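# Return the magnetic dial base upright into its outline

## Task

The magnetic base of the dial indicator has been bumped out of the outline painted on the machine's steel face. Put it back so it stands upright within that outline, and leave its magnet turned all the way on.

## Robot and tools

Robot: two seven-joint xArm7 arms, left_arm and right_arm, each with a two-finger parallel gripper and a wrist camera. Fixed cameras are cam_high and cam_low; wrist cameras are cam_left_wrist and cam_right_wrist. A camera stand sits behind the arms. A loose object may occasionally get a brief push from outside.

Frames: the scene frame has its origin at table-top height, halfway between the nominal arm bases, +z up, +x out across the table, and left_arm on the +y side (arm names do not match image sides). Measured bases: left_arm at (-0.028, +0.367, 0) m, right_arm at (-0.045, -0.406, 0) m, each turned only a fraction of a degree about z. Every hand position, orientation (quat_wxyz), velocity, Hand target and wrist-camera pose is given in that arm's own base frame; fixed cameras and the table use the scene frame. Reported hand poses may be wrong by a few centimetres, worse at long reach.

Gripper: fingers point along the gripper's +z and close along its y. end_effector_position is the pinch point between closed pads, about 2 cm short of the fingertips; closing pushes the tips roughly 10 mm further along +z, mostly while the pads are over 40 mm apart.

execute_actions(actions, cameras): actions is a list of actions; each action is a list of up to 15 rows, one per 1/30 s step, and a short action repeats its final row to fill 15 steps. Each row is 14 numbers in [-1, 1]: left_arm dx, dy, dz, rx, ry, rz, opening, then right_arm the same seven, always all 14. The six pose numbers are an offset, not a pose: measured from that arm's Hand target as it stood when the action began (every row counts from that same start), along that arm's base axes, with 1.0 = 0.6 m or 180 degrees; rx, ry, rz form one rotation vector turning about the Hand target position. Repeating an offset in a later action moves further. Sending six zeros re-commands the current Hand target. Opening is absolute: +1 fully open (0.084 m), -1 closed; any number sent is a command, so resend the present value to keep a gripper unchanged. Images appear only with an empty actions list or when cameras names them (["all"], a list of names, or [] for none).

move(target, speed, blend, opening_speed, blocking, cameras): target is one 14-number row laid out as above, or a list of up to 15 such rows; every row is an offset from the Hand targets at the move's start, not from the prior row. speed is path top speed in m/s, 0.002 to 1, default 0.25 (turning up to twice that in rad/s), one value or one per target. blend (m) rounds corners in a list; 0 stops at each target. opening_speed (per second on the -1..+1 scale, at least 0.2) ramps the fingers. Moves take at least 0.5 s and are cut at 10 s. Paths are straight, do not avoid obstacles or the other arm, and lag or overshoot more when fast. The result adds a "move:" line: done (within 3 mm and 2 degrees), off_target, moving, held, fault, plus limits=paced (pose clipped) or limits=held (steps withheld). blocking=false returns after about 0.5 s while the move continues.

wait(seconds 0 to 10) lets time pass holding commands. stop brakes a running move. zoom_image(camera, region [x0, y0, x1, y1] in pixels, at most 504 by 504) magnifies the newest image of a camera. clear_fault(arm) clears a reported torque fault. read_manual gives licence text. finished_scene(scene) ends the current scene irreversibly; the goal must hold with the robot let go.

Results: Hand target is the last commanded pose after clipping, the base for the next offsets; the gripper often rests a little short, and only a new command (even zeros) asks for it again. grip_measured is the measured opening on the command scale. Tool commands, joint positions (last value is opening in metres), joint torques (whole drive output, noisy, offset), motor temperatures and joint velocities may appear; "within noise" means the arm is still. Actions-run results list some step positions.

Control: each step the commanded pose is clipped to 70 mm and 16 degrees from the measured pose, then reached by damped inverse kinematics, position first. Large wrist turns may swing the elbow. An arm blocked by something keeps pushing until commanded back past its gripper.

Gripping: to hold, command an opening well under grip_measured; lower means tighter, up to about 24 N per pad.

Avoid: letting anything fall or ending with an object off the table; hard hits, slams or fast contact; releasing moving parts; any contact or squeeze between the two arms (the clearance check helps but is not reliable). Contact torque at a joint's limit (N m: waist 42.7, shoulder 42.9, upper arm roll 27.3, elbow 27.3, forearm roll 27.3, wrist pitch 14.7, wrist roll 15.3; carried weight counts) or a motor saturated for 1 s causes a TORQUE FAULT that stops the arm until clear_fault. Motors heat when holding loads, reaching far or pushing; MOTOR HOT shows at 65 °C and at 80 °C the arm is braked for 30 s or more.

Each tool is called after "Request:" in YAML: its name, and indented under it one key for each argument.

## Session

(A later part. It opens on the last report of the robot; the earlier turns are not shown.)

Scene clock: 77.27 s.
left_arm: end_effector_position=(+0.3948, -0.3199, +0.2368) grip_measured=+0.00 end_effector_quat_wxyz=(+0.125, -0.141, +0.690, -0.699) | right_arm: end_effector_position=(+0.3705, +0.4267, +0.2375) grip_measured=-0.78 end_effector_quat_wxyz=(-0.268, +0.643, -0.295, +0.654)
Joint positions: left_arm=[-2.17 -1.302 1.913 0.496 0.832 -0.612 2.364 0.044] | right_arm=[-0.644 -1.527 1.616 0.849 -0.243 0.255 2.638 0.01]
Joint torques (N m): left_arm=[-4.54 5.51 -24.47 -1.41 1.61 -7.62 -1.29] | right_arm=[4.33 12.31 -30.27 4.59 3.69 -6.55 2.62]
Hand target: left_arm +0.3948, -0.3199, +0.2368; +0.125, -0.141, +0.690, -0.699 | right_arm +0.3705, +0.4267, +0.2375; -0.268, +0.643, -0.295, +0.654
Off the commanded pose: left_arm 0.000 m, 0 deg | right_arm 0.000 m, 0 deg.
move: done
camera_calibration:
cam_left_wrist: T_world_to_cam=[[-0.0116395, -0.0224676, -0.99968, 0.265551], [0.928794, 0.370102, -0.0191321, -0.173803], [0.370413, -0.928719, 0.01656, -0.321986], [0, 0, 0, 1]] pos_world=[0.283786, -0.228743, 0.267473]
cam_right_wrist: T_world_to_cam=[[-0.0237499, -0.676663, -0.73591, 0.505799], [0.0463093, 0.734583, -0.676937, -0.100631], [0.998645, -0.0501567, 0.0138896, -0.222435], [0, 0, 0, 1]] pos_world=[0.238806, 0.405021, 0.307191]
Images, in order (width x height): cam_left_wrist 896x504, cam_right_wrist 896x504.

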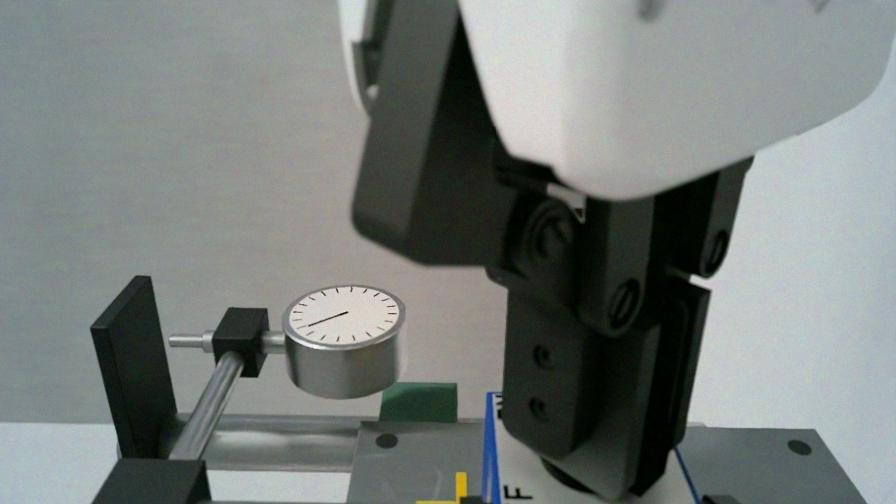

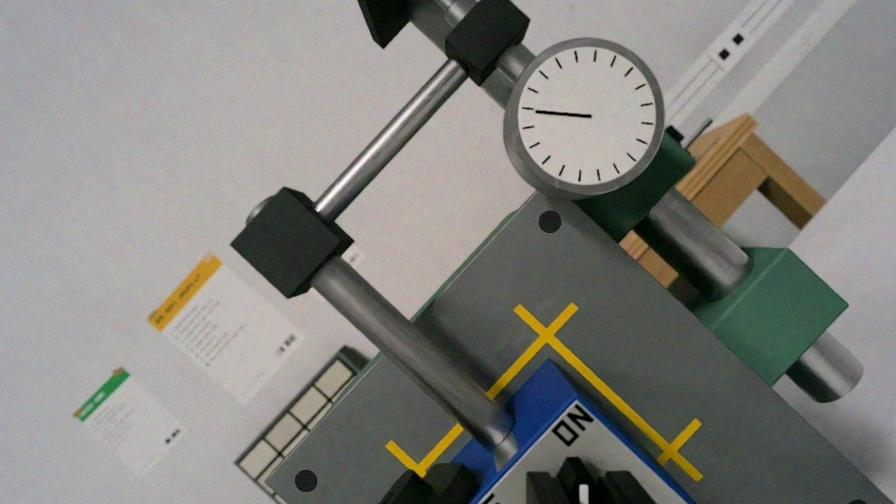

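Request:
move:
  target: [0,0,0,0,0,0,-1, 0,0,0,0.0167,-0.0007,0,-1]
  speed: 0.1
  cameras: ["cam_right_wrist"]

Request:
zoom_image:
  camera: "cam_right_wrist"
  region: [400, 304, 740, 504]

Scene clock: 78.30 s.
left_arm: end_effector_position=(+0.3948, -0.3199, +0.2368) grip_measured=+0.00 end_effector_quat_wxyz=(+0.125, -0.141, +0.690, -0.699) | right_arm: end_effector_position=(+0.3705, +0.4267, +0.2375) grip_measured=-0.77 end_effector_quat_wxyz=(-0.285, +0.635, -0.312, +0.647)
Joint positions: left_arm=[-2.17 -1.302 1.913 0.496 0.832 -0.612 2.364 0.044] | right_arm=[-0.644 -1.535 1.616 0.848 -0.22 0.253 2.672 0.01]
Joint torques (N m): left_arm=[-4.45 5.57 -24.39 -1.33 1.72 -7.54 -1.16] | right_arm=[3.67 12.69 -31.42 4.79 4.8 -7.19 3.73]
Hand target: left_arm +0.3948, -0.3199, +0.2368; +0.125, -0.141, +0.690, -0.699 | right_arm +0.3705, +0.4267, +0.2375; -0.285, +0.635, -0.312, +0.647
Off the commanded pose: left_arm 0.000 m, 0 deg | right_arm 0.000 m, 0 deg.
move: done
camera_calibration:
cam_right_wrist: T_world_to_cam=[[-0.0220425, -0.637395, -0.770222, 0.496564], [0.0477087, 0.768861, -0.637634, -0.125061], [0.998618, -0.0508013, 0.0134616, -0.2221], [0, 0, 0, 1]] pos_world=[0.238705, 0.401379, 0.305711]
Images, in order (width x height): cam_right_wrist 896x504.

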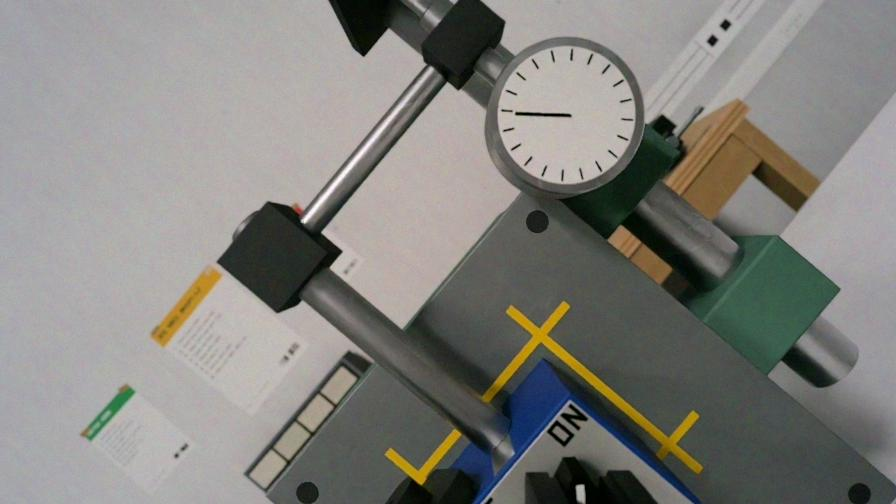

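Scaled by 1.482.

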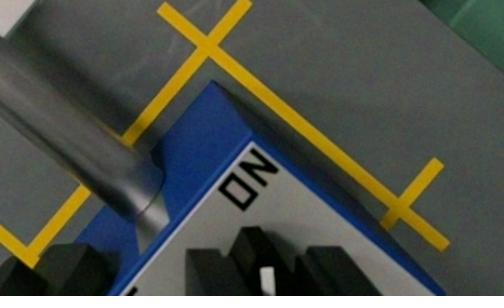

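Request:
move:
  target:
    - [0,0,0,0,0,0,-1, 0,0,0,0,0,0,-0.3]
    - [0,0,0,0,0,0,-1, -0.0833,0.0033,0,0,0,0,-0.3]
    - [0,0,0,0,0,0,-0.2, -0.21,-0.0642,-0.1327,-0.2778,0.011,0,-0.3]
  speed: [0.1,0.15,0.25]
  blend: [0,0.02,0]
  cameras: ["cam_right_wrist","cam_left_wrist"]

Request:
zoom_image:
  camera: "cam_right_wrist"
  region: [350, 130, 550, 330]

Scene clock: 82.17 s.
left_arm: end_effector_position=(+0.3948, -0.3199, +0.2368) grip_measured=+0.00 end_effector_quat_wxyz=(+0.125, -0.141, +0.690, -0.699) | right_arm: end_effector_position=(+0.2445, +0.3882, +0.1579) grip_measured=-0.32 end_effector_quat_wxyz=(+0.015, +0.707, -0.014, +0.707)
Joint positions: left_arm=[-2.17 -1.302 1.913 0.496 0.832 -0.612 2.364 0.044] | right_arm=[-0.265 -1.367 1.826 0.703 -0.468 0.584 2.179 0.03]
Joint torques (N m): left_arm=[-4.44 6.39 -24.05 -1.19 2.06 -7.63 -0.98] | right_arm=[4.39 16.84 -22.54 -0.02 -1.88 3.41 -1.53]
Hand target: left_arm +0.3948, -0.3199, +0.2368; +0.125, -0.141, +0.690, -0.699 | right_arm +0.2445, +0.3882, +0.1579; +0.015, +0.707, -0.014, +0.707
Off the commanded pose: left_arm 0.000 m, 0 deg | right_arm 0.000 m, 0 deg.
move: done
camera_calibration:
cam_left_wrist: T_world_to_cam=[[-0.0116375, -0.0224687, -0.99968, 0.26555], [0.92876, 0.370188, -0.0191322, -0.173774], [0.3705, -0.928685, 0.01656, -0.322003], [0, 0, 0, 1]] pos_world=[0.283786, -0.228743, 0.267473]
cam_right_wrist: T_world_to_cam=[[-0.036456, -0.999316, -0.00622557, 0.431279], [0.0174754, 0.00559126, -0.999832, 0.220607], [0.999182, -0.0365587, 0.0172596, -0.103441], [0, 0, 0, 1]] pos_world=[0.115224, 0.425969, 0.22504]
Images, in order (width x height): cam_left_wrist 896x504, cam_right_wrist 896x504.

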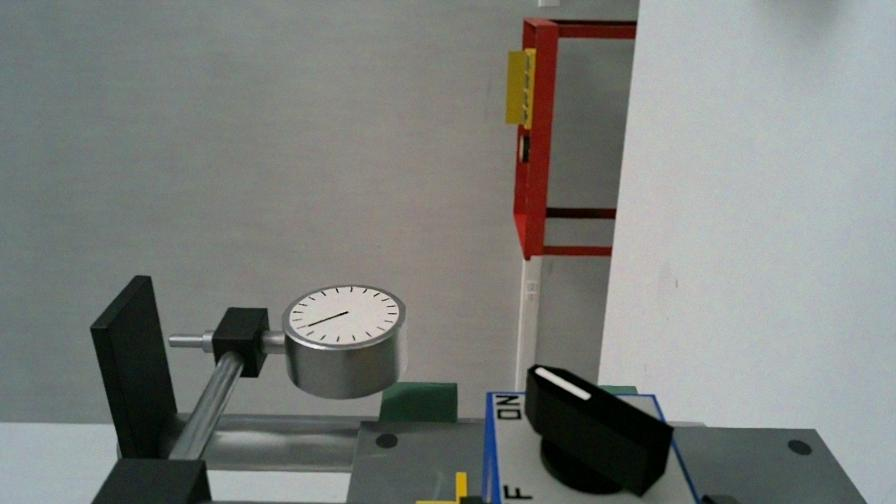

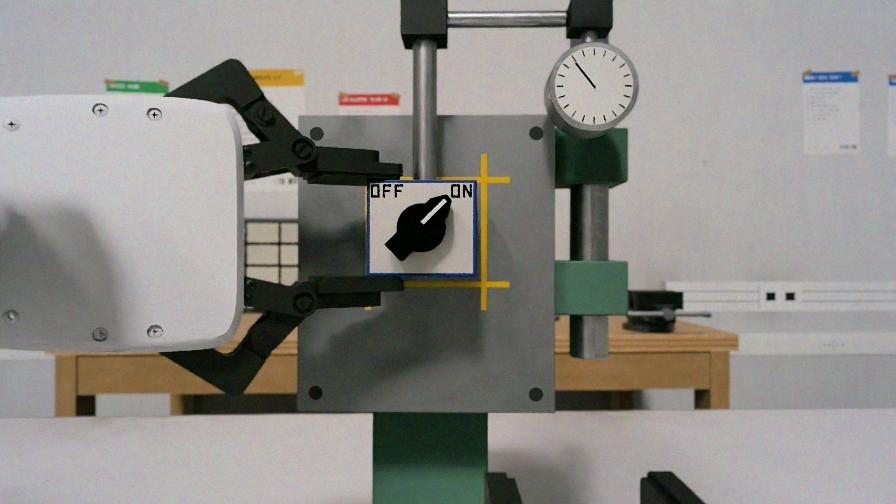

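Scaled by 2.520.

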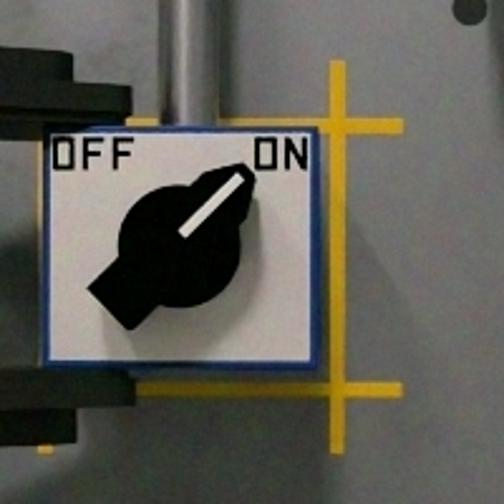

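Request:
move:
  target:
    - [0,0,0,0,0,0,0.45, 0,0,0,0,0,0,-0.3]
    - [-0.065,0.156,0.0,0,0,0,0.45, 0,0,0,0,0,0,-0.3]
  speed: [0.1,0.15]
  opening_speed: 1.0
  cameras: ["all"]

Request:
zoom_image:
  camera: "cam_right_wrist"
  region: [350, 130, 550, 330]

Scene clock: 85.27 s.
left_arm: end_effector_position=(+0.3558, -0.2264, +0.2369) grip_measured=+0.44 end_effector_quat_wxyz=(+0.126, -0.141, +0.690, -0.698) | right_arm: end_effector_position=(+0.2445, +0.3882, +0.1579) grip_measured=-0.32 end_effector_quat_wxyz=(+0.015, +0.707, -0.014, +0.707)
Joint positions: left_arm=[-1.584 -1.599 1.969 0.335 1.299 -0.136 2.202 0.063] | right_arm=[-0.265 -1.367 1.826 0.703 -0.468 0.584 2.179 0.03]
Joint torques (N m): left_arm=[5.04 1.48 -10.9 -4.44 3.71 0.24 1.79] | right_arm=[4.52 16.92 -22.58 1.38 -1.6 3.37 -1.45]
Hand target: left_arm +0.3558, -0.2263, +0.2368; +0.125, -0.141, +0.690, -0.699 | right_arm +0.2445, +0.3882, +0.1579; +0.015, +0.707, -0.014, +0.707
Off the commanded pose: left_arm 0.000 m, 0 deg | right_arm 0.000 m, 0 deg.
move: done
camera_calibration:
cam_left_wrist: T_world_to_cam=[[-0.0116006, -0.0222552, -0.999685, 0.267215], [0.928464, 0.370934, -0.0190319, -0.171986], [0.371241, -0.928393, 0.0163601, -0.220903], [0, 0, 0, 1]] pos_world=[0.244791, -0.135343, 0.267471]
cam_right_wrist: T_world_to_cam=[[-0.036456, -0.999316, -0.00622557, 0.431279], [0.0174754, 0.00559126, -0.999832, 0.220607], [0.999182, -0.0365587, 0.0172596, -0.103441], [0, 0, 0, 1]] pos_world=[0.115224, 0.425969, 0.22504]

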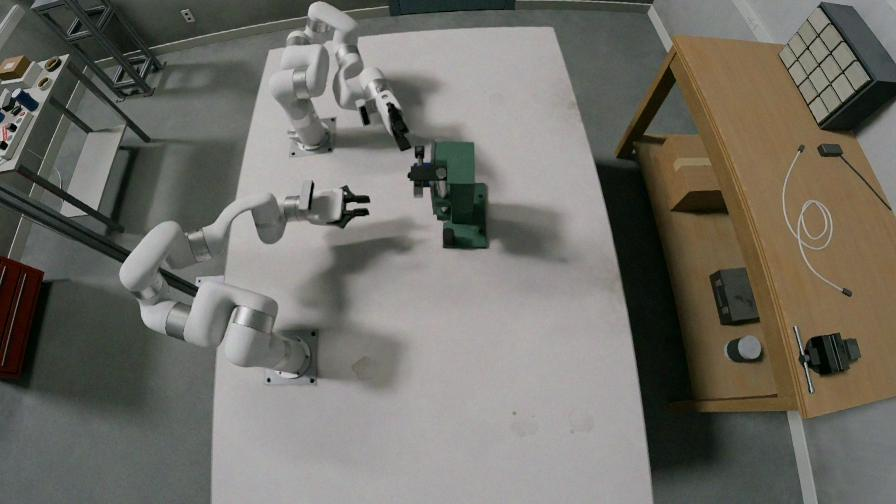

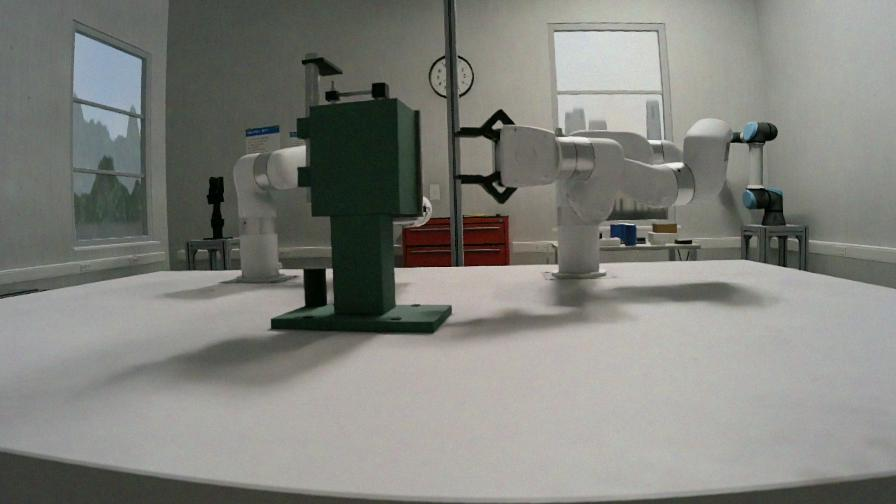

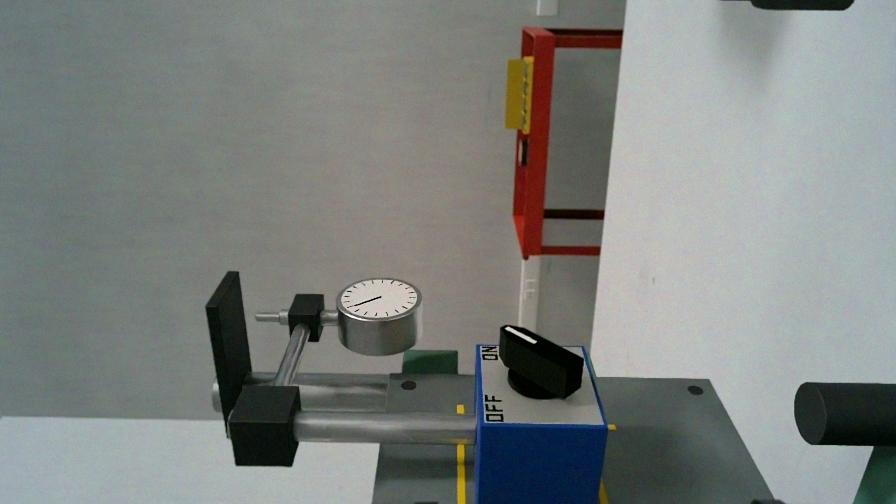

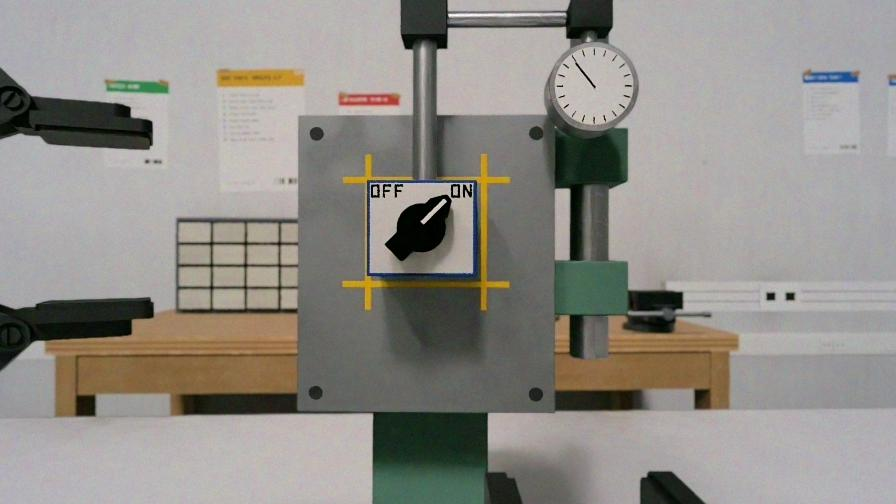

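Scaled by 2.520.

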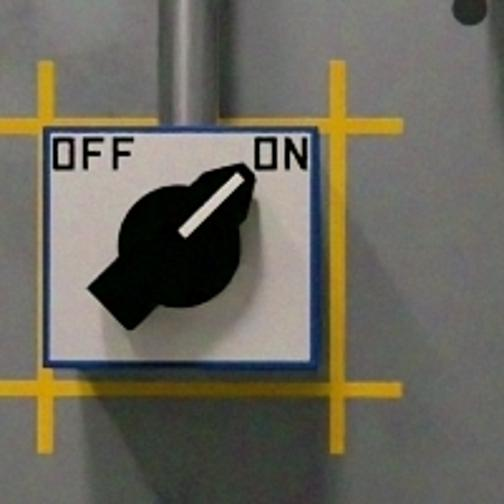

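Request:
finished_scene:
  scene: 1

The scene is finished: the task was done.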